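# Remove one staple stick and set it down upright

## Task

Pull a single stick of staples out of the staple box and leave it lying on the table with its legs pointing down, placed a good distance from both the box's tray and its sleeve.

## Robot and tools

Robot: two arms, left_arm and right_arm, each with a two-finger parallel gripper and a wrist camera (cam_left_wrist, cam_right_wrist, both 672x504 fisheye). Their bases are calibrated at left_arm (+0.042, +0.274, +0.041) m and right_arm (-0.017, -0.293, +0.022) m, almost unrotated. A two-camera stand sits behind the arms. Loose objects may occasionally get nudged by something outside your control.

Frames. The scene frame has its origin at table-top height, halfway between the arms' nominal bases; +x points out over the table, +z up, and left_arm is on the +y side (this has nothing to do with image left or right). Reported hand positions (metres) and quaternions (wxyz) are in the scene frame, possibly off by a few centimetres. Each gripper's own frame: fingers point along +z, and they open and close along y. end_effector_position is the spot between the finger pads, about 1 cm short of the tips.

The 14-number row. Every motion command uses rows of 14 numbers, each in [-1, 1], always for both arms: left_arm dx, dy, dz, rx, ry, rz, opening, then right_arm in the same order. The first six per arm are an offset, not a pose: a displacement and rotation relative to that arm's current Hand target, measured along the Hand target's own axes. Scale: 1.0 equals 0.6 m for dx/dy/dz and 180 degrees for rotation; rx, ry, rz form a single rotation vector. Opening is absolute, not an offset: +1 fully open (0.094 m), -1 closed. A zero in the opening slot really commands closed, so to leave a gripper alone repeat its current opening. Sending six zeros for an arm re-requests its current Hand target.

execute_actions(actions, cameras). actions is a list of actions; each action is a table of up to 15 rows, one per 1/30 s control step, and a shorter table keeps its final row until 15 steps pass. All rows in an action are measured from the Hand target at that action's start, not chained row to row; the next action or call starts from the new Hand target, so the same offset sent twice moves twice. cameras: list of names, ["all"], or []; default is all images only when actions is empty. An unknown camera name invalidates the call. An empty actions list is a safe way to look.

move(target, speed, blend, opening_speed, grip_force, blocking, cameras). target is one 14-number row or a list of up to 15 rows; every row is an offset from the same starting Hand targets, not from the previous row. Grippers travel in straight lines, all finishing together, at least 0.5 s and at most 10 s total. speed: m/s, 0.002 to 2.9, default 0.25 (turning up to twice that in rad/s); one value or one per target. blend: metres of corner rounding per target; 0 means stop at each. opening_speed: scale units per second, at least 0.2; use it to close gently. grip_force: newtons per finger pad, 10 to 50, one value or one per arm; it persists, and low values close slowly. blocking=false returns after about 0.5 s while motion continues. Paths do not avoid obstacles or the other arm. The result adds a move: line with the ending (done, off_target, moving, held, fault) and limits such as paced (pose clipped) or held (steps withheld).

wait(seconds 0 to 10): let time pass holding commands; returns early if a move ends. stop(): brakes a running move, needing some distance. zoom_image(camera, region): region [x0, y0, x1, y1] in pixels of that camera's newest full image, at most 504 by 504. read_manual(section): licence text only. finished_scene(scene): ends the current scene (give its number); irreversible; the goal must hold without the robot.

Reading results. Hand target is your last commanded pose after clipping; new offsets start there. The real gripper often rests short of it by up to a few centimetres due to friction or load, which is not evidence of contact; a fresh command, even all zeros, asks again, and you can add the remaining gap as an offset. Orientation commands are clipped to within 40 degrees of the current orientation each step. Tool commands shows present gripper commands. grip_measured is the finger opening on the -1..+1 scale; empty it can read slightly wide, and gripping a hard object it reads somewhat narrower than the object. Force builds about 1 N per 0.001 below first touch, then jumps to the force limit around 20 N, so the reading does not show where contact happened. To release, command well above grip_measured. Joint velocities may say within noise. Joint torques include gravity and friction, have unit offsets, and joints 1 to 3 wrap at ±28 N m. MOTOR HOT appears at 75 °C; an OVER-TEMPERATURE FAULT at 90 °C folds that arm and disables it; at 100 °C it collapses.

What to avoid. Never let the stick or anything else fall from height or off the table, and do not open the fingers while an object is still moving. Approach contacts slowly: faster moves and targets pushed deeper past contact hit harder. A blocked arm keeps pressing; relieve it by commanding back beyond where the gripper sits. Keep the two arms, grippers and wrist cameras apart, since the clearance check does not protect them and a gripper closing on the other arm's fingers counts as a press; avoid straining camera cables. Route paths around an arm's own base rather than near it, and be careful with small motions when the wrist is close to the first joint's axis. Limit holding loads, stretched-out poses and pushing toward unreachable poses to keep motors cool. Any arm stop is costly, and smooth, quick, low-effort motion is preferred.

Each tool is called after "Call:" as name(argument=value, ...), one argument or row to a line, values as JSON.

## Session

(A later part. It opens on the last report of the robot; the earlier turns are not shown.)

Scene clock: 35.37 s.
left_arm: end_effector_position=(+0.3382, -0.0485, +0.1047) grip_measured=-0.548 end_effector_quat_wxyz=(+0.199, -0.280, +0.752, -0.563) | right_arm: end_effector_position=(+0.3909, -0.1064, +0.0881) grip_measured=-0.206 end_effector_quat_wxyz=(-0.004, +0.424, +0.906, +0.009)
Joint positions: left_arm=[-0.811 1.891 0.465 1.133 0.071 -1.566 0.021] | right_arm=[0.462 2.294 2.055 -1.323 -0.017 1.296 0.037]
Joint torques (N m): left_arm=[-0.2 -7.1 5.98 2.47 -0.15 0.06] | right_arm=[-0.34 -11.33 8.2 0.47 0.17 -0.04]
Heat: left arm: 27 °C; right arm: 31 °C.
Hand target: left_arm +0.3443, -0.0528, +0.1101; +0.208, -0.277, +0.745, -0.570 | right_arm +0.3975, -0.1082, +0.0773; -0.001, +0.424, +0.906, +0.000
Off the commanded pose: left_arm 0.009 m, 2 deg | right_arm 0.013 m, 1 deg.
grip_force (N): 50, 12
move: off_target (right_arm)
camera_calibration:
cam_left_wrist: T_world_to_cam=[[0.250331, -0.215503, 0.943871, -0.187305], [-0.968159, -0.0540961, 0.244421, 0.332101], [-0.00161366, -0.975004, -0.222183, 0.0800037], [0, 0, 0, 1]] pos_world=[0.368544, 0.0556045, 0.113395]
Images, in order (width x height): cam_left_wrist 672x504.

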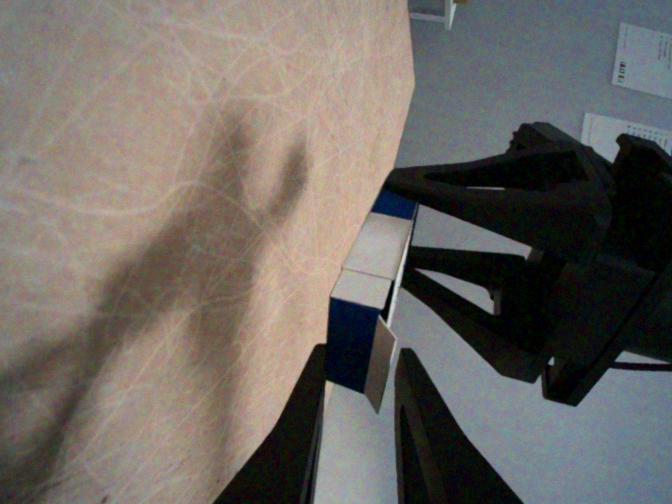

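Call:
move(
  target=[
    [0,-0.03,-0.02,0,0,0,-0.55,0,0,0,0,0,0,-0.23],
    [0,-0.012,0.01,0,0,0,-0.55,0,0,0,0,0,0,-0.23],
  ],
  cameras=["cam_left_wrist"],
  speed=0.08,
)

Call:
zoom_image(
  camera="cam_left_wrist",
  region=[280, 250, 480, 400],
)

Scene clock: 37.30 s.
left_arm: end_effector_position=(+0.3424, -0.0526, +0.1066) grip_measured=-0.548 end_effector_quat_wxyz=(+0.197, -0.282, +0.755, -0.559) | right_arm: end_effector_position=(+0.3919, -0.1078, +0.0881) grip_measured=-0.206 end_effector_quat_wxyz=(+0.000, +0.424, +0.906, +0.007)
Joint positions: left_arm=[-0.811 1.882 0.495 1.084 0.07 -1.567 0.021] | right_arm=[0.461 2.294 2.055 -1.322 -0.01 1.296 0.037]
Joint torques (N m): left_arm=[-0.32 -7.49 6.46 2.5 -0.15 0.06] | right_arm=[-0.27 -11.32 8.21 0.46 0.1 -0.04]
Heat: left arm: 27 °C; right arm: 31 °C.
Hand target: left_arm +0.3493, -0.0586, +0.1155; +0.208, -0.277, +0.745, -0.570 | right_arm +0.3975, -0.1082, +0.0773; -0.001, +0.424, +0.906, +0.000
Off the commanded pose: left_arm 0.013 m, 2 deg | right_arm 0.012 m, 1 deg.
grip_force (N): 50, 12
move: off_target (left_arm, right_arm)
camera_calibration:
cam_left_wrist: T_world_to_cam=[[0.257656, -0.222469, 0.940277, -0.193514], [-0.966233, -0.0567997, 0.25133, 0.333973], [-0.00250571, -0.973284, -0.229592, 0.0775489], [0, 0, 0, 1]] pos_world=[0.37275, 0.0513957, 0.115824]
Images, in order (width x height): cam_left_wrist 672x504.

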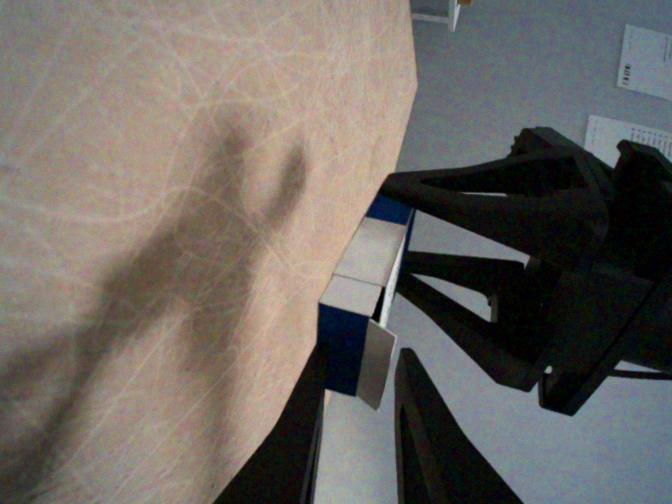

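Scaled by 2.520 from the camera's 672x504 image, which has a finer 960x720 frame.

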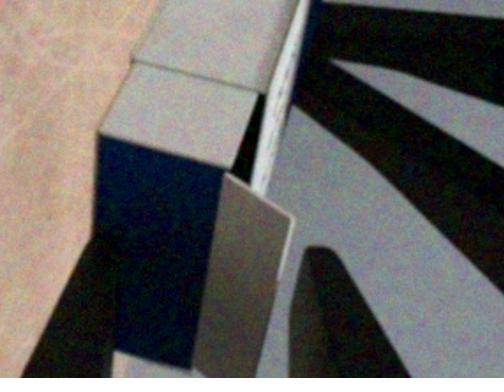

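Call:
move(
  target=[0,0,0,0,0,0,-1,0,0,0,0,0,0,-0.23],
  cameras=["cam_left_wrist"],
  opening_speed=0.6,
)

Call:
zoom_image(
  camera="cam_left_wrist",
  region=[280, 250, 480, 400],
)

Scene clock: 38.43 s.
left_arm: end_effector_position=(+0.3424, -0.0526, +0.1066) grip_measured=-0.987 end_effector_quat_wxyz=(+0.197, -0.282, +0.755, -0.559) | right_arm: end_effector_position=(+0.3928, -0.1092, +0.0881) grip_measured=-0.206 end_effector_quat_wxyz=(+0.003, +0.423, +0.906, +0.004)
Joint positions: left_arm=[-0.811 1.882 0.495 1.084 0.07 -1.567 0.001] | right_arm=[0.461 2.294 2.055 -1.321 0 1.294 0.037]
Joint torques (N m): left_arm=[-0.35 -7.46 6.46 2.51 -0.15 0.06] | right_arm=[-0.28 -11.3 8.24 0.45 0.01 -0.09]
Heat: left arm: 27 °C; right arm: 31 °C.
Hand target: left_arm +0.3492, -0.0586, +0.1155; +0.208, -0.277, +0.745, -0.570 | right_arm +0.3976, -0.1082, +0.0773; -0.001, +0.424, +0.906, +0.000
Off the commanded pose: left_arm 0.013 m, 2 deg | right_arm 0.012 m, 1 deg.
grip_force (N): 50, 12
move: off_target (left_arm, right_arm)
camera_calibration:
cam_left_wrist: T_world_to_cam=[[0.257656, -0.222469, 0.940277, -0.193514], [-0.966233, -0.0567997, 0.25133, 0.333973], [-0.00250571, -0.973284, -0.229592, 0.0775489], [0, 0, 0, 1]] pos_world=[0.37275, 0.0513957, 0.115824]
Images, in order (width x height): cam_left_wrist 672x504.

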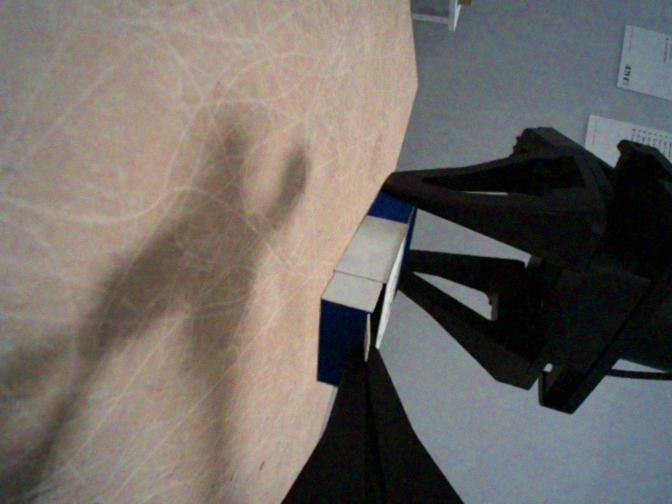

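Scaled by 2.520 from the camera's 672x504 image, which has a finer 960x720 frame.

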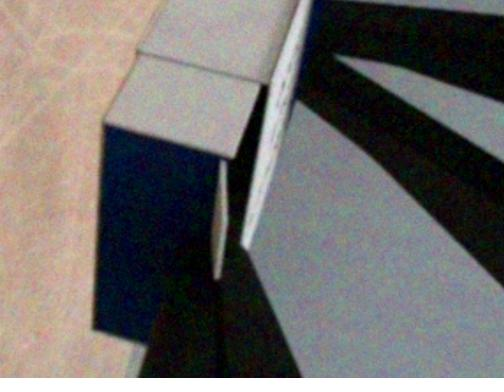

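Call:
move(
  target=[0,0.024,-0.084,0,0,0,-1,0,0,0,0,0,0,-0.25],
  cameras=["cam_left_wrist"],
  speed=0.05,
  grip_force=[50,16],
)

Call:
zoom_image(
  camera="cam_left_wrist",
  region=[280, 200, 480, 350],
)

Scene clock: 39.97 s.
left_arm: end_effector_position=(+0.3156, -0.0233, +0.1052) grip_measured=-0.987 end_effector_quat_wxyz=(+0.199, -0.282, +0.752, -0.561) | right_arm: end_effector_position=(+0.3803, -0.0917, +0.0888) grip_measured=-0.206 end_effector_quat_wxyz=(-0.034, +0.416, +0.908, +0.025)
Joint positions: left_arm=[-0.809 1.808 0.329 1.183 0.069 -1.567 0.001] | right_arm=[0.475 2.294 2.055 -1.337 -0.084 1.291 0.037]
Joint torques (N m): left_arm=[0.49 -9.88 2.61 2.47 -0.03 0.09] | right_arm=[-1.62 -11.58 7.95 0.56 0.8 0.02]
Heat: left arm: 27 °C; right arm: 31 °C.
Hand target: left_arm +0.3151, -0.0189, +0.1149; +0.208, -0.277, +0.745, -0.570 | right_arm +0.3975, -0.1081, +0.0773; -0.001, +0.424, +0.906, +0.000
Off the commanded pose: left_arm 0.011 m, 2 deg | right_arm 0.026 m, 5 deg.
grip_force (N): 50, 16
move: off_target (left_arm, right_arm)
camera_calibration:
cam_left_wrist: T_world_to_cam=[[0.253173, -0.216533, 0.942877, -0.177574], [-0.96742, -0.0583683, 0.246358, 0.310987], [0.00168953, -0.974529, -0.224255, 0.103841], [0, 0, 0, 1]] pos_world=[0.345637, 0.0808971, 0.114103]
Images, in order (width x height): cam_left_wrist 672x504.

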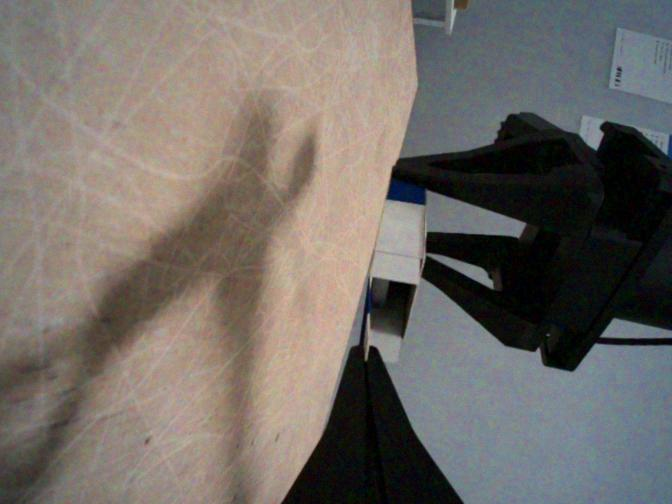

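Scaled by 2.520 from the camera's 672x504 image, which has a finer 960x720 frame.

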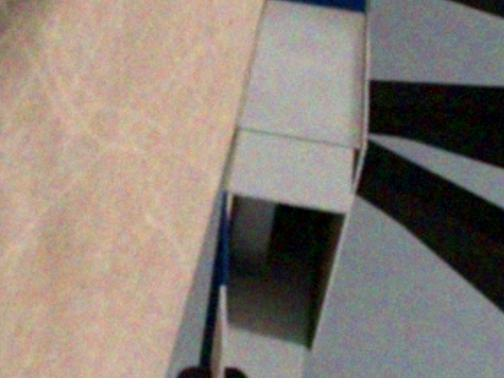

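Call:
move(
  target=[0,0.016,-0.05,0,0,0,-1,0,0,0,0,0,0,-0.25],
  cameras=["cam_left_wrist"],
  speed=0.05,
)

Call:
zoom_image(
  camera="cam_left_wrist",
  region=[280, 200, 480, 350],
)

Scene clock: 41.07 s.
left_arm: end_effector_position=(+0.2994, -0.0024, +0.1121) grip_measured=-0.987 end_effector_quat_wxyz=(+0.205, -0.281, +0.744, -0.570) | right_arm: end_effector_position=(+0.3639, -0.0741, +0.0907) grip_measured=-0.206 end_effector_quat_wxyz=(-0.073, +0.407, +0.910, +0.040)
Joint positions: left_arm=[-0.8 1.739 0.216 1.254 0.071 -1.567 0.001] | right_arm=[0.494 2.294 2.055 -1.364 -0.164 1.291 0.037]
Joint torques (N m): left_arm=[0.65 -8.65 1.51 2.36 0.03 0.11] | right_arm=[-3.64 -11.97 7.9 0.69 1.53 0.03]
Heat: left arm: 27 °C; right arm: 31 °C.
Hand target: left_arm +0.2946, +0.0050, +0.1135; +0.208, -0.277, +0.745, -0.570 | right_arm +0.3975, -0.1081, +0.0773; -0.001, +0.424, +0.906, +0.000
Off the commanded pose: left_arm 0.009 m, 1 deg | right_arm 0.050 m, 10 deg.
grip_force (N): 50, 16
move: off_target (right_arm)
camera_calibration:
cam_left_wrist: T_world_to_cam=[[0.237012, -0.196236, 0.951481, -0.171436], [-0.971427, -0.0604462, 0.229514, 0.297883], [0.0124746, -0.978692, -0.204956, 0.120408], [0, 0, 0, 1]] pos_world=[0.328501, 0.102206, 0.119428]
Images, in order (width x height): cam_left_wrist 672x504.

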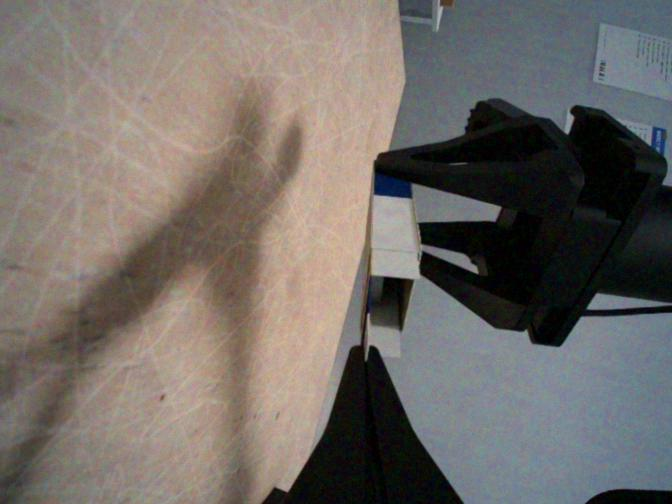

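Scaled by 2.520 from the camera's 672x504 image, which has a finer 960x720 frame.

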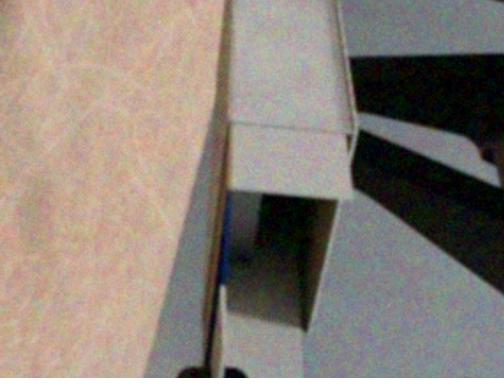

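Call:
move(
  target=[0,0,0,0,0,0,-1,0,0,0,0,0,0,-0.21],
  cameras=["cam_left_wrist"],
  speed=0.05,
  grip_force=[50,10],
)

Call:
zoom_image(
  camera="cam_left_wrist",
  region=[280, 200, 480, 350],
)

Scene clock: 41.80 s.
left_arm: end_effector_position=(+0.2993, -0.0025, +0.1121) grip_measured=-0.987 end_effector_quat_wxyz=(+0.205, -0.281, +0.744, -0.570) | right_arm: end_effector_position=(+0.3639, -0.0741, +0.0907) grip_measured=-0.206 end_effector_quat_wxyz=(-0.073, +0.407, +0.910, +0.040)
Joint positions: left_arm=[-0.8 1.739 0.216 1.254 0.072 -1.567 0.001] | right_arm=[0.494 2.294 2.055 -1.364 -0.164 1.291 0.037]
Joint torques (N m): left_arm=[0.65 -8.66 1.51 2.35 0.04 0.11] | right_arm=[-3.64 -11.96 7.9 0.69 1.53 0.03]
Heat: left arm: 27 °C; right arm: 31 °C.
Hand target: left_arm +0.2946, +0.0050, +0.1135; +0.208, -0.277, +0.745, -0.570 | right_arm +0.3975, -0.1081, +0.0773; -0.001, +0.424, +0.906, +0.000
Off the commanded pose: left_arm 0.009 m, 1 deg | right_arm 0.050 m, 10 deg.
grip_force (N): 50, 10
move: off_target (right_arm)
camera_calibration:
cam_left_wrist: T_world_to_cam=[[0.237005, -0.196236, 0.951483, -0.171453], [-0.971433, -0.0600423, 0.229591, 0.297829], [0.0120752, -0.978717, -0.204861, 0.120433], [0, 0, 0, 1]] pos_world=[0.328502, 0.102107, 0.119428]
Images, in order (width x height): cam_left_wrist 672x504.

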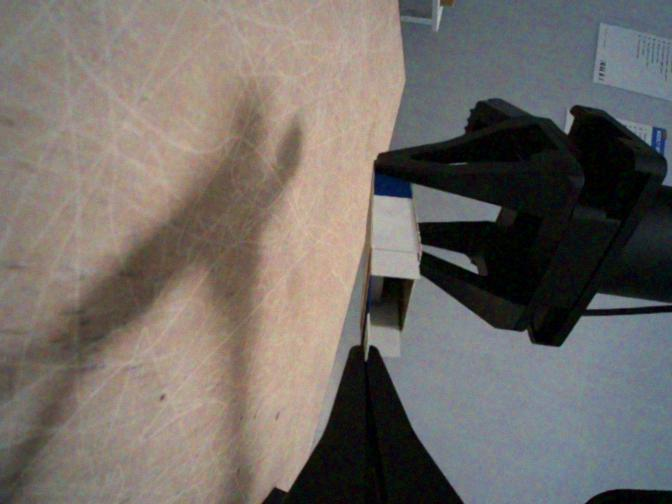

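Scaled by 2.520 from the camera's 672x504 image, which has a finer 960x720 frame.

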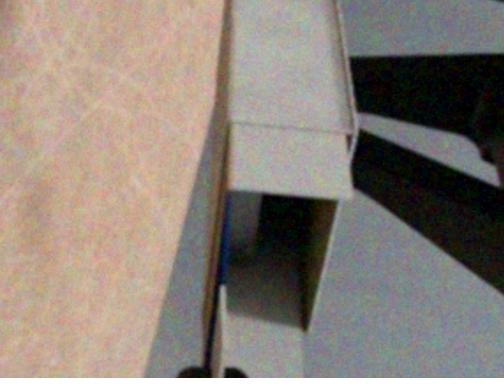

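Call:
move(
  target=[
    [0,0.067,0.018,-0.097,0,0,-1,0.079,-0.0067,0.055,0,0,0,-0.25],
    [0,0.12,0.033,-0.194,0,0,-1,0.079,-0.0067,0.122,0,0,0,-0.25],
  ],
  cameras=["cam_left_wrist","cam_right_wrist"],
  speed=0.06,
  blend=0.02,
)

Call:
zoom_image(
  camera="cam_left_wrist",
  region=[300, 180, 550, 370],
)

Scene clock: 47.77 s.
left_arm: end_effector_position=(+0.2972, +0.0036, +0.0441) grip_measured=-0.987 end_effector_quat_wxyz=(+0.118, -0.329, +0.873, -0.339) | right_arm: end_effector_position=(+0.3556, -0.0625, +0.0205) grip_measured=-0.206 end_effector_quat_wxyz=(-0.027, +0.417, +0.908, +0.021)
Joint positions: left_arm=[-0.8 1.653 0.542 0.272 0.056 -1.532 0.001] | right_arm=[0.566 2.294 1.781 -1.055 -0.067 1.386 0.037]
Joint torques (N m): left_arm=[-0.75 -6.28 6.75 1.3 -0.11 0.08] | right_arm=[-0.61 -12.03 5.07 0.74 0.64 0.09]
Heat: left arm: 27 °C; right arm: 30 °C.
Hand target: left_arm +0.2944, +0.0047, +0.0389; +0.116, -0.327, +0.881, -0.320 | right_arm +0.3639, -0.0743, +0.0042; -0.001, +0.424, +0.906, +0.000
Off the commanded pose: left_arm 0.006 m, 2 deg | right_arm 0.022 m, 4 deg.
grip_force (N): 50, 10
move: off_target (right_arm)
camera_calibration:
cam_left_wrist: T_world_to_cam=[[0.539617, -0.54933, 0.638005, -0.1799], [-0.829883, -0.219423, 0.512979, 0.257749], [-0.141802, -0.806281, -0.574284, 0.173847], [0, 0, 0, 1]] pos_world=[0.335631, 0.0979008, 0.0823948]
cam_right_wrist: T_world_to_cam=[[-0.733016, -0.678306, -0.0508883, 0.223587], [-0.545287, 0.541247, 0.640089, 0.251858], [-0.406633, 0.496944, -0.766614, 0.290843], [0, 0, 0, 1]] pos_world=[0.419494, -0.12919, 0.0731312]

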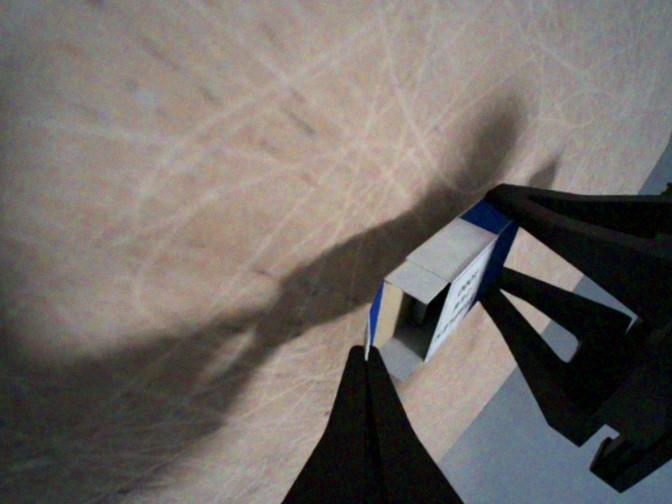

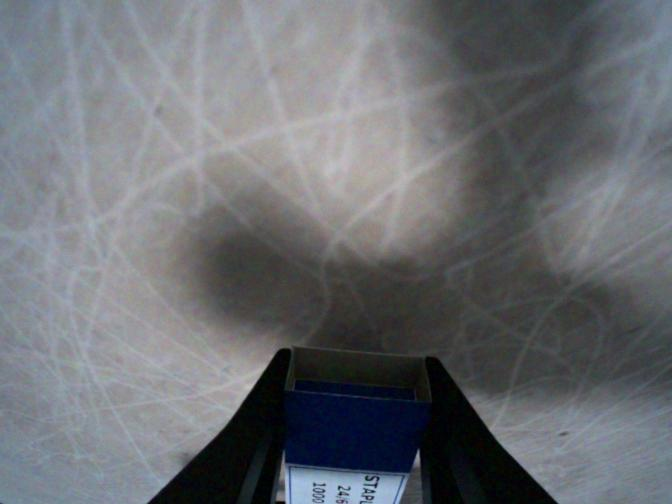

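Scaled by 2.016 from the camera's 672x504 image, which has a finer 960x720 frame.

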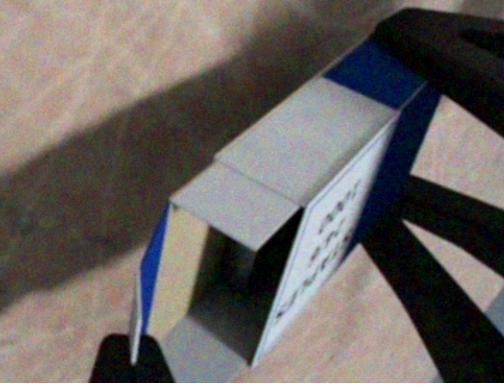

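Call:
move(
  target=[
    [0,0.016,0.02,0,0,0,-1,0,0,0.02,0,0,0,-0.25],
  ],
  cameras=["cam_left_wrist","cam_right_wrist"],
  speed=0.06,
)

Call:
zoom_image(
  camera="cam_left_wrist",
  region=[300, 180, 550, 370],
)

Scene clock: 48.87 s.
left_arm: end_effector_position=(+0.2982, +0.0016, +0.0307) grip_measured=-0.987 end_effector_quat_wxyz=(+0.117, -0.329, +0.876, -0.334) | right_arm: end_effector_position=(+0.3580, -0.0641, +0.0119) grip_measured=-0.206 end_effector_quat_wxyz=(-0.017, +0.417, +0.908, +0.021)
Joint positions: left_arm=[-0.802 1.715 0.542 0.324 0.055 -1.532 0.001] | right_arm=[0.566 2.298 1.754 -1.012 -0.053 1.386 0.037]
Joint torques (N m): left_arm=[-0.58 -6.34 5.08 1.62 -0.1 0.06] | right_arm=[-0.59 -11.15 5.27 0.71 0.5 0.09]
Heat: left arm: 27 °C; right arm: 30 °C.
Hand target: left_arm +0.2946, +0.0043, +0.0235; +0.116, -0.327, +0.881, -0.320 | right_arm +0.3638, -0.0743, -0.0078; -0.001, +0.424, +0.906, +0.000
Off the commanded pose: left_arm 0.009 m, 2 deg | right_arm 0.023 m, 3 deg.
grip_force (N): 50, 10
move: off_target (right_arm)
camera_calibration:
cam_left_wrist: T_world_to_cam=[[0.542181, -0.555863, 0.630123, -0.173532], [-0.827288, -0.221868, 0.516109, 0.264093], [-0.147082, -0.801118, -0.580152, 0.166454], [0, 0, 0, 1]] pos_world=[0.337049, 0.0954832, 0.0696144]
cam_right_wrist: T_world_to_cam=[[-0.732123, -0.678658, -0.0584694, 0.223612], [-0.555966, 0.545751, 0.626943, 0.263833], [-0.39357, 0.491506, -0.776868, 0.281309], [0, 0, 0, 1]] pos_world=[0.421109, -0.130496, 0.066206]

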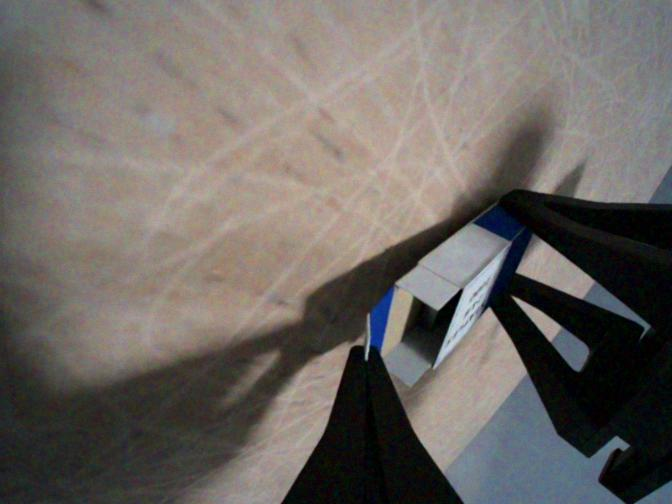

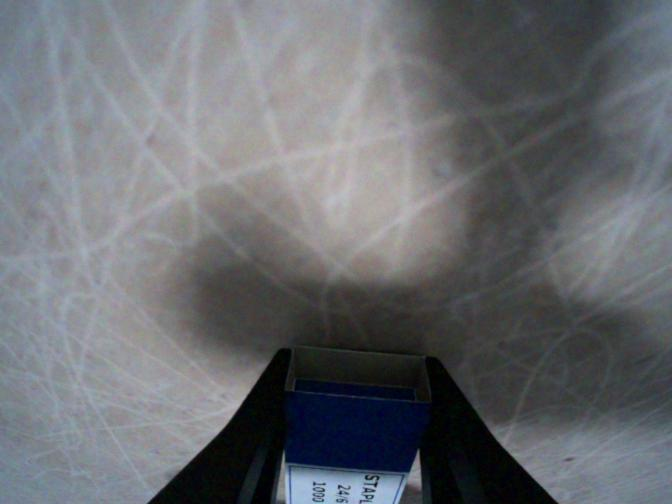

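Scaled by 2.016 from the camera's 672x504 image, which has a finer 960x720 frame.

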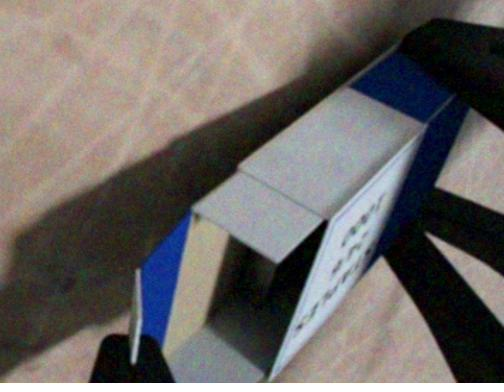

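Call:
move(
  target=[
    [0,0,0,0,0,0,-1,0.012,0,0,0,0,0,-0.25],
    [0,0,0,0,0,0,-1,0.012,0,0,0,0,0,-0.1],
    [0,0,0,0,0,0,-1,0.008,0,0,0,0,0,-0.1],
  ],
  cameras=["cam_left_wrist","cam_right_wrist"],
  speed=0.06,
)

Scene clock: 51.10 s.
left_arm: end_effector_position=(+0.2981, +0.0017, +0.0306) grip_measured=-0.987 end_effector_quat_wxyz=(+0.117, -0.329, +0.876, -0.334) | right_arm: end_effector_position=(+0.3622, -0.0640, +0.0104) grip_measured=-0.103 end_effector_quat_wxyz=(+0.001, +0.421, +0.907, +0.018)
Joint positions: left_arm=[-0.802 1.715 0.542 0.323 0.054 -1.531 0.001] | right_arm=[0.575 2.298 1.748 -0.989 -0.019 1.403 0.042]
Joint torques (N m): left_arm=[-0.58 -6.34 5.07 1.63 -0.11 0.06] | right_arm=[-0.4 -11.36 5.35 0.58 0.18 0.02]
Heat: left arm: 27 °C; right arm: 30 °C.
Hand target: left_arm +0.2945, +0.0043, +0.0235; +0.116, -0.327, +0.881, -0.320 | right_arm +0.3608, -0.0706, -0.0079; -0.001, +0.424, +0.906, +0.000
Off the commanded pose: left_arm 0.008 m, 2 deg | right_arm 0.019 m, 2 deg.
grip_force (N): 50, 10
move: off_target (right_arm); target 2's new opening was sent with right_arm's hand 0.019 m and 2 deg from that target
camera_calibration:
cam_left_wrist: T_world_to_cam=[[0.541964, -0.556774, 0.629506, -0.173276], [-0.827378, -0.22213, 0.515853, 0.264187], [-0.147382, -0.800413, -0.581049, 0.16663], [0, 0, 0, 1]] pos_world=[0.33705, 0.0955809, 0.0696164]
cam_right_wrist: T_world_to_cam=[[-0.735904, -0.673753, -0.067103, 0.228416], [-0.570204, 0.563243, 0.598017, 0.273754], [-0.36512, 0.478345, -0.798669, 0.270747], [0, 0, 0, 1]] pos_world=[0.423043, -0.129805, 0.0678551]

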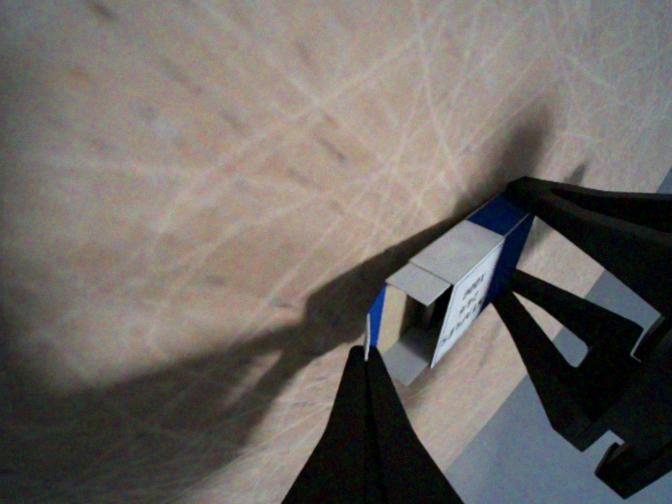

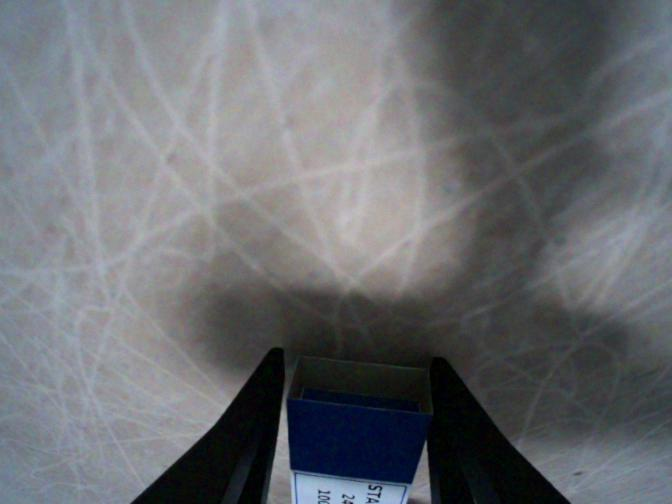

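Call:
move(
  target=[
    [0,0,0,0,0,0,-1,-0.015,0,0,0,0,0,-0.1],
    [0,0,0,0,0,0,-1,-0.015,0,0,0,0,0,-0.3],
  ],
  cameras=["cam_right_wrist"],
  speed=0.06,
  grip_force=[50,16],
)

Scene clock: 53.27 s.
left_arm: end_effector_position=(+0.2981, +0.0017, +0.0306) grip_measured=-0.987 end_effector_quat_wxyz=(+0.117, -0.329, +0.876, -0.334) | right_arm: end_effector_position=(+0.3666, -0.0714, +0.0103) grip_measured=-0.248 end_effector_quat_wxyz=(+0.002, +0.423, +0.906, +0.018)
Joint positions: left_arm=[-0.802 1.715 0.542 0.323 0.054 -1.531 0.001] | right_arm=[0.557 2.298 1.748 -0.989 -0.017 1.388 0.035]
Joint torques (N m): left_arm=[-0.58 -6.34 5.07 1.63 -0.11 0.06] | right_arm=[-0.55 -10.88 6.11 0.54 0.16 -0.04]
Heat: left arm: 27 °C; right arm: 30 °C.
Hand target: left_arm +0.2945, +0.0043, +0.0235; +0.116, -0.327, +0.881, -0.320 | right_arm +0.3665, -0.0775, -0.0079; -0.001, +0.424, +0.906, +0.000
Off the commanded pose: left_arm 0.008 m, 2 deg | right_arm 0.019 m, 2 deg.
grip_force (N): 50, 16
move: off_target (right_arm); target 2's new opening was sent with right_arm's hand 0.019 m and 2 deg from that target
camera_calibration:
cam_right_wrist: T_world_to_cam=[[-0.7384, -0.671045, -0.0668121, 0.227742], [-0.568861, 0.566609, 0.596114, 0.28016], [-0.362163, 0.478177, -0.800115, 0.274765], [0, 0, 0, 1]] pos_world=[0.427047, -0.137303, 0.0680522]
Images, in order (width x height): cam_right_wrist 672x504.

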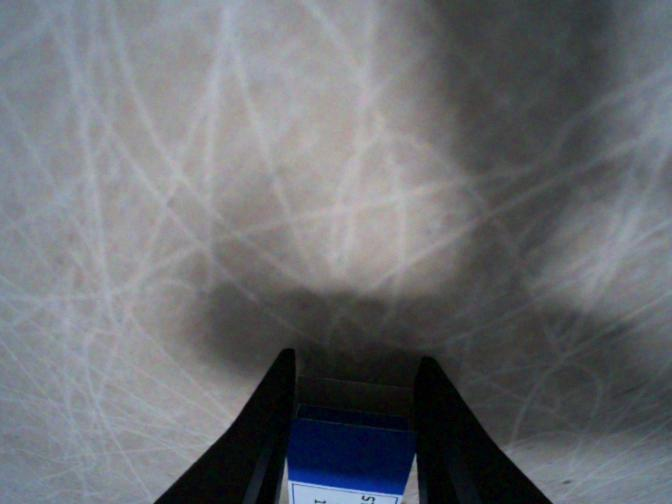

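Call:
move(
  target=[
    [0,0.0315,-0.027,0,0,0,-1,0,0,0,0,0,0,-0.3],
  ],
  cameras=["cam_left_wrist","cam_right_wrist"],
  speed=0.05,
)

Call:
zoom_image(
  camera="cam_left_wrist",
  region=[300, 180, 550, 370],
)

Scene clock: 54.30 s.
left_arm: end_effector_position=(+0.2888, +0.0111, +0.0320) grip_measured=-0.987 end_effector_quat_wxyz=(+0.121, -0.327, +0.872, -0.344) | right_arm: end_effector_position=(+0.3625, -0.0647, +0.0098) grip_measured=-0.257 end_effector_quat_wxyz=(-0.014, +0.420, +0.907, +0.028)
Joint positions: left_arm=[-0.802 1.669 0.469 0.373 0.054 -1.531 0.001] | right_arm=[0.559 2.3 1.748 -0.989 -0.055 1.386 0.035]
Joint torques (N m): left_arm=[-0.05 -8.65 3.3 1.35 -0.07 0.11] | right_arm=[-0.8 -11.08 6.09 0.53 0.53 -0.05]
Heat: left arm: 27 °C; right arm: 30 °C.
Hand target: left_arm +0.2783, +0.0233, +0.0238; +0.116, -0.327, +0.881, -0.320 | right_arm +0.3665, -0.0776, -0.0079; -0.001, +0.424, +0.906, +0.000
Off the commanded pose: left_arm 0.018 m, 3 deg | right_arm 0.022 m, 4 deg.
grip_force (N): 50, 16
move: off_target (left_arm, right_arm)
camera_calibration:
cam_left_wrist: T_world_to_cam=[[0.531521, -0.546169, 0.647445, -0.16155], [-0.835735, -0.213652, 0.505866, 0.260497], [-0.13796, -0.809971, -0.570013, 0.17062], [0, 0, 0, 1]] pos_world=[0.327112, 0.105619, 0.0700739]
cam_right_wrist: T_world_to_cam=[[-0.736254, -0.672709, -0.0734328, 0.22834], [-0.559345, 0.543897, 0.625547, 0.26914], [-0.380871, 0.501636, -0.776723, 0.277694], [0, 0, 0, 1]] pos_world=[0.424424, -0.132079, 0.0640988]

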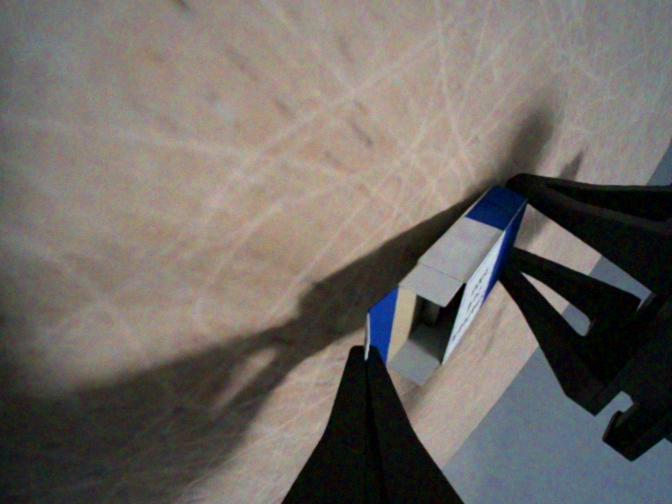

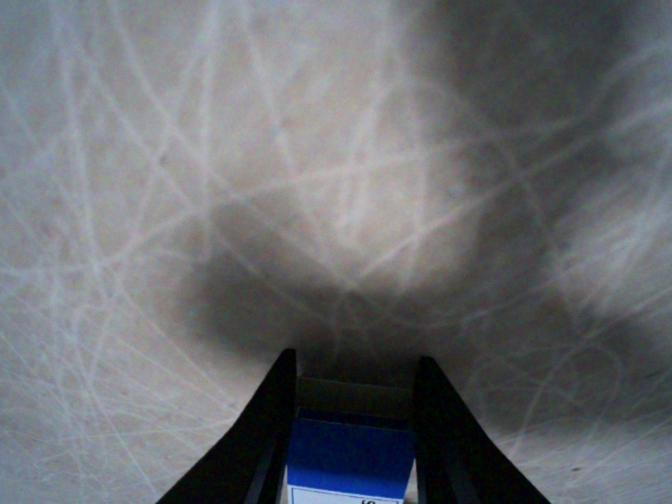

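Scaled by 2.016 from the camera's 672x504 image, which has a finer 960x720 frame.

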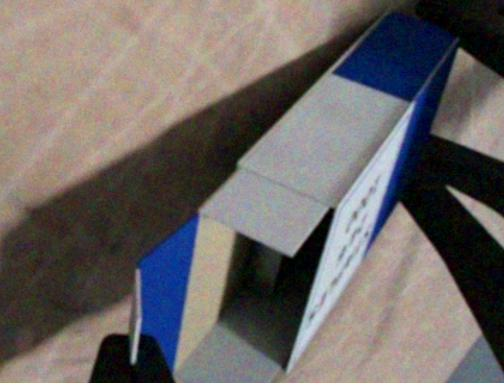

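Call:
move(
  target=[
    [0,0.0315,-0.02,0,0,0,-1,0,0,0,0,0,0,-0.3],
  ],
  cameras=["cam_left_wrist","cam_right_wrist"],
  speed=0.05,
)

Call:
zoom_image(
  camera="cam_left_wrist",
  region=[300, 180, 550, 370],
)

Scene clock: 55.27 s.
left_arm: end_effector_position=(+0.2796, +0.0205, +0.0380) grip_measured=-0.987 end_effector_quat_wxyz=(+0.129, -0.323, +0.865, -0.361) | right_arm: end_effector_position=(+0.3545, -0.0556, +0.0102) grip_measured=-0.260 end_effector_quat_wxyz=(-0.032, +0.415, +0.909, +0.035)
Joint positions: left_arm=[-0.802 1.604 0.387 0.431 0.054 -1.531 0.001] | right_arm=[0.57 2.3 1.748 -0.998 -0.093 1.386 0.035]
Joint torques (N m): left_arm=[0.47 -7.68 2.71 1.08 -0.03 0.14] | right_arm=[-1.91 -11.22 6.04 0.57 0.88 -0.02]
Heat: left arm: 27 °C; right arm: 30 °C.
Hand target: left_arm +0.2638, +0.0401, +0.0208; +0.116, -0.327, +0.882, -0.320 | right_arm +0.3665, -0.0775, -0.0079; -0.001, +0.424, +0.906, +0.000
Off the commanded pose: left_arm 0.030 m, 5 deg | right_arm 0.031 m, 5 deg.
grip_force (N): 50, 16
move: off_target (left_arm, right_arm)
camera_calibration:
cam_left_wrist: T_world_to_cam=[[0.512192, -0.526516, 0.678558, -0.151596], [-0.850222, -0.198984, 0.487369, 0.256146], [-0.121585, -0.826551, -0.549573, 0.175348], [0, 0, 0, 1]] pos_world=[0.316747, 0.116085, 0.0743951]
cam_right_wrist: T_world_to_cam=[[-0.729521, -0.680027, -0.0732263, 0.225809], [-0.54924, 0.518659, 0.655232, 0.254168], [-0.407596, 0.518224, -0.751871, 0.280573], [0, 0, 0, 1]] pos_world=[0.418692, -0.123669, 0.0609508]

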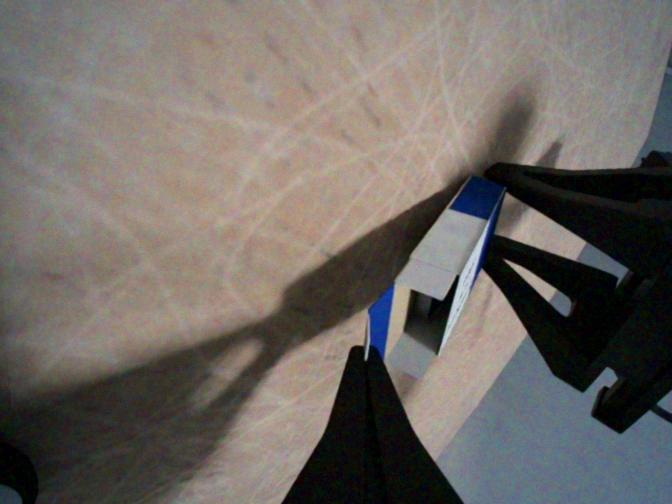

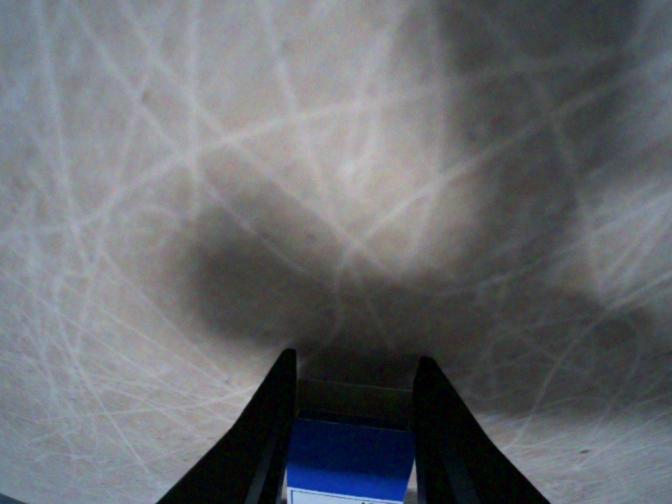

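Scaled by 2.016 from the camera's 672x504 image, which has a finer 960x720 frame.

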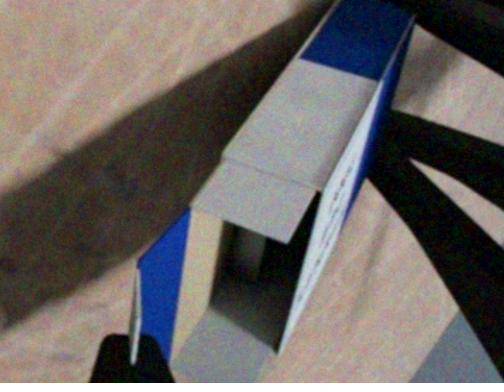

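Call:
move(
  target=[
    [0,-0.055,0.055,0,0,0,-1,0,0,0,0,0,0,-0.3],
  ],
  cameras=["cam_left_wrist"],
  speed=0.08,
)

Call:
move(
  target=[
    [0,0,0,0,0,0,-1,0,0,0,0,0,0,-0.08],
    [0,0,0,0,0,0,-1,-0.008,0,-0.005,0,0,0,-0.08],
  ],
  cameras=["cam_left_wrist","cam_right_wrist"],
  speed=0.06,
)

Scene clock: 56.93 s.
left_arm: end_effector_position=(+0.2936, +0.0064, +0.0192) grip_measured=-0.987 end_effector_quat_wxyz=(+0.115, -0.330, +0.877, -0.330) | right_arm: end_effector_position=(+0.3645, -0.0689, +0.0096) grip_measured=-0.260 end_effector_quat_wxyz=(-0.005, +0.421, +0.907, +0.021)
Joint positions: left_arm=[-0.802 1.745 0.511 0.376 0.054 -1.532 0.001] | right_arm=[0.558 2.3 1.748 -0.991 -0.032 1.386 0.035]
Joint torques (N m): left_arm=[-0.59 -6.37 6.43 1.48 -0.1 0.07] | right_arm=[-0.66 -11.04 6.11 0.54 0.31 -0.02]
Heat: left arm: 27 °C; right arm: 30 °C.
Hand target: left_arm +0.2941, +0.0048, +0.0166; +0.116, -0.327, +0.882, -0.320 | right_arm +0.3665, -0.0775, -0.0079; -0.001, +0.424, +0.906, +0.000
Off the commanded pose: left_arm 0.003 m, 1 deg | right_arm 0.020 m, 2 deg.
grip_force (N): 50, 16
move: off_target (right_arm)
camera_calibration:
cam_left_wrist: T_world_to_cam=[[0.546213, -0.559969, 0.622965, -0.162133], [-0.82406, -0.225821, 0.519548, 0.266321], [-0.150252, -0.797145, -0.584794, 0.16398], [0, 0, 0, 1]] pos_world=[0.332662, 0.100067, 0.0585312]
Images, in order (width x height): cam_left_wrist 672x504.

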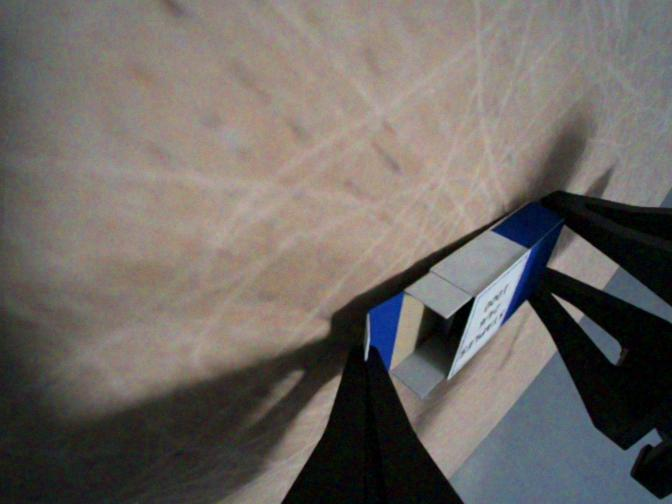

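Scene clock: 58.37 s.
left_arm: end_effector_position=(+0.2920, +0.0080, +0.0173) grip_measured=-0.987 end_effector_quat_wxyz=(+0.113, -0.330, +0.879, -0.325) | right_arm: end_effector_position=(+0.3688, -0.0757, +0.0095) grip_measured=-0.083 end_effector_quat_wxyz=(+0.002, +0.423, +0.906, +0.017)
Joint positions: left_arm=[-0.802 1.745 0.511 0.364 0.054 -1.532 0.001] | right_arm=[0.546 2.3 1.748 -0.989 -0.017 1.378 0.043]
Joint torques (N m): left_arm=[-0.59 -6.37 6.45 1.58 -0.11 0.06] | right_arm=[-0.58 -11.08 7.06 0.43 0.17 -0.1]
Heat: left arm: 27 °C; right arm: 30 °C.
Hand target: left_arm +0.2940, +0.0048, +0.0166; +0.116, -0.327, +0.882, -0.320 | right_arm +0.3696, -0.0813, -0.0049; -0.001, +0.424, +0.906, +0.000
Off the commanded pose: left_arm 0.004 m, 1 deg | right_arm 0.015 m, 2 deg.
grip_force (N): 50, 16
move: off_target (right_arm)
camera_calibration:
cam_left_wrist: T_world_to_cam=[[0.551223, -0.564955, 0.613986, -0.160498], [-0.81985, -0.230121, 0.5243, 0.26504], [-0.154915, -0.792383, -0.590026, 0.165363], [0, 0, 0, 1]] pos_world=[0.331381, 0.101348, 0.0571513]
cam_right_wrist: T_world_to_cam=[[-0.738712, -0.670866, -0.0651394, 0.22654], [-0.567875, 0.567407, 0.596294, 0.283945], [-0.363073, 0.477481, -0.800119, 0.277223], [0, 0, 0, 1]] pos_world=[0.429246, -0.141503, 0.067253]

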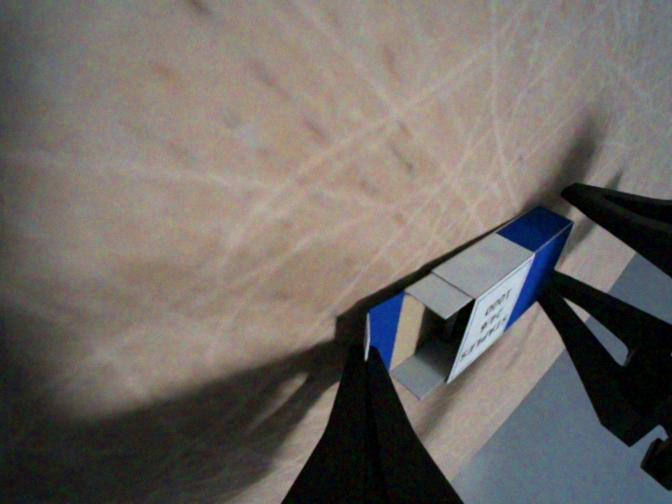

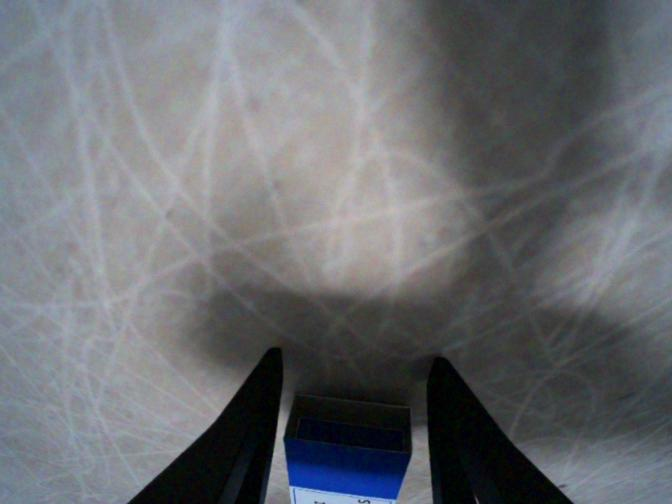

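Call:
move(
  target=[
    [0,0,0,0,0,0,-1,0,0,0,0,0,0,-0.35],
    [0,0.035,-0.03,0,0,0,-1,0,0,0,0,0,0,-0.35],
  ],
  cameras=["cam_left_wrist","cam_right_wrist"],
  speed=0.06,
  grip_force=[50,16],
)

Scene clock: 61.00 s.
left_arm: end_effector_position=(+0.2767, +0.0236, +0.0133) grip_measured=-0.987 end_effector_quat_wxyz=(+0.110, -0.331, +0.882, -0.317) | right_arm: end_effector_position=(+0.3688, -0.0757, +0.0095) grip_measured=-0.347 end_effector_quat_wxyz=(+0.002, +0.423, +0.906, +0.017)
Joint positions: left_arm=[-0.802 1.694 0.436 0.37 0.054 -1.531 0.001] | right_arm=[0.546 2.3 1.748 -0.989 -0.017 1.378 0.031]
Joint torques (N m): left_arm=[0.03 -8.88 3.77 1.72 -0.07 0.11] | right_arm=[-0.59 -11.04 7.06 0.43 0.16 -0.05]
Heat: left arm: 27 °C; right arm: 30 °C.
Hand target: left_arm +0.2761, +0.0257, +0.0171; +0.116, -0.327, +0.881, -0.320 | right_arm +0.3696, -0.0813, -0.0049; -0.001, +0.424, +0.906, +0.000
Off the commanded pose: left_arm 0.004 m, 1 deg | right_arm 0.016 m, 2 deg.
grip_force (N): 50, 16
move: off_target (right_arm)
camera_calibration:
cam_left_wrist: T_world_to_cam=[[0.55829, -0.573275, 0.599723, -0.142334], [-0.813543, -0.236556, 0.531215, 0.256522], [-0.162665, -0.784472, -0.598451, 0.174935], [0, 0, 0, 1]] pos_world=[0.316611, 0.116317, 0.0537827]
cam_right_wrist: T_world_to_cam=[[-0.73845, -0.67116, -0.0650836, 0.226382], [-0.568084, 0.567218, 0.596275, 0.28401], [-0.36328, 0.477292, -0.800138, 0.277286], [0, 0, 0, 1]] pos_world=[0.429246, -0.141504, 0.067253]

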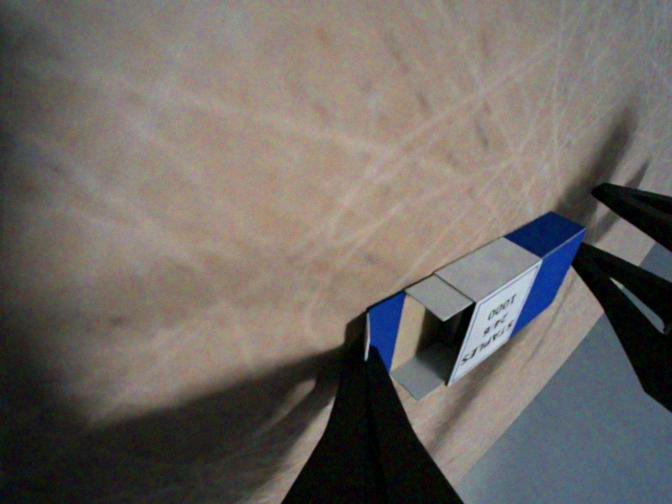

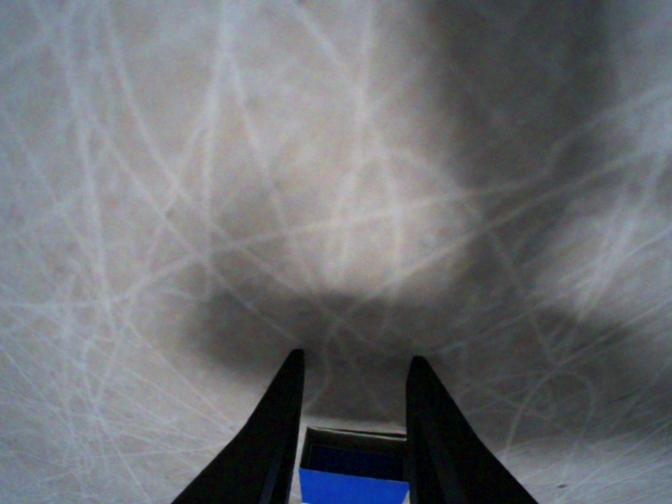

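Call:
move(
  target=[
    [0,0,0,0,0,0,-1,0,0,-0.008,0,0,0,0.1],
    [0,0,0,0,0,0,-1,0.094,-0.004,-0.006,0,0,0,0.1],
  ],
  cameras=["cam_left_wrist","cam_right_wrist"],
  speed=0.1,
)

Scene clock: 63.50 s.
left_arm: end_effector_position=(+0.2767, +0.0236, +0.0133) grip_measured=-0.987 end_effector_quat_wxyz=(+0.110, -0.331, +0.882, -0.317) | right_arm: end_effector_position=(+0.3422, -0.0400, +0.0074) grip_measured=+0.097 end_effector_quat_wxyz=(+0.009, +0.423, +0.906, +0.006)
Joint positions: left_arm=[-0.802 1.694 0.436 0.37 0.054 -1.531 0.001] | right_arm=[0.657 2.299 1.737 -0.989 0.01 1.489 0.052]
Joint torques (N m): left_arm=[0.03 -8.87 3.77 1.72 -0.06 0.11] | right_arm=[1.02 -14.22 3.62 0.54 -0.09 0.12]
Heat: left arm: 26 °C; right arm: 30 °C.
Hand target: left_arm +0.2761, +0.0257, +0.0171; +0.116, -0.327, +0.881, -0.320 | right_arm +0.3316, -0.0394, -0.0012; -0.001, +0.424, +0.906, +0.000
Off the commanded pose: left_arm 0.004 m, 1 deg | right_arm 0.014 m, 1 deg.
grip_force (N): 50, 16
move: off_target (right_arm)
camera_calibration:
cam_left_wrist: T_world_to_cam=[[0.55829, -0.573275, 0.599723, -0.142334], [-0.813543, -0.236556, 0.531215, 0.256522], [-0.162665, -0.784472, -0.598451, 0.174935], [0, 0, 0, 1]] pos_world=[0.316611, 0.116317, 0.0537827]
cam_right_wrist: T_world_to_cam=[[-0.738594, -0.672179, -0.0515091, 0.230579], [-0.570458, 0.582448, 0.579078, 0.251473], [-0.359243, 0.457088, -0.813643, 0.246884], [0, 0, 0, 1]] pos_world=[0.40245, -0.104327, 0.0671303]

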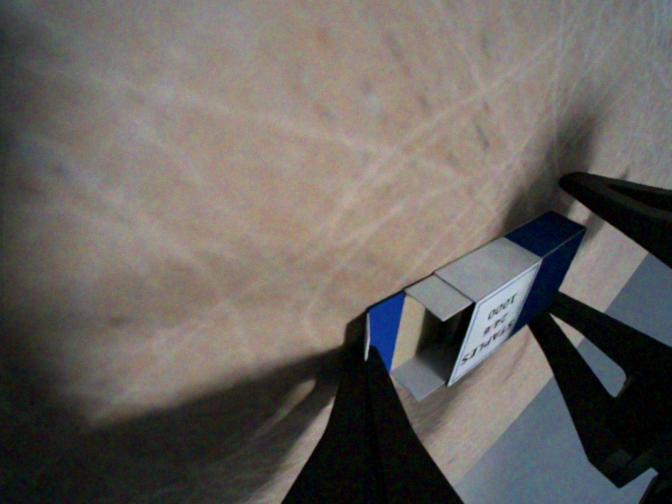

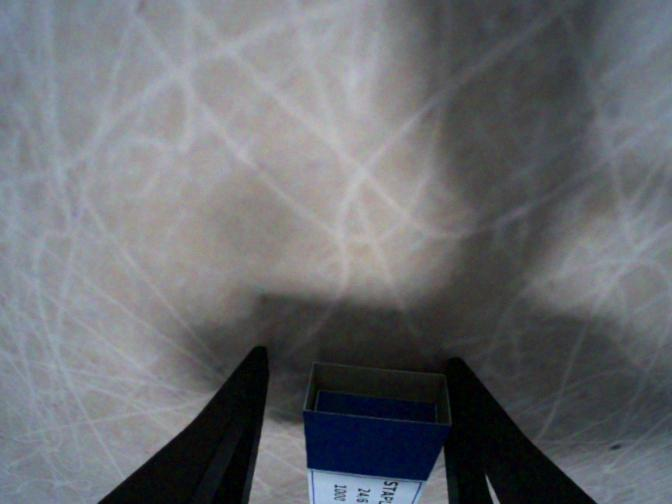

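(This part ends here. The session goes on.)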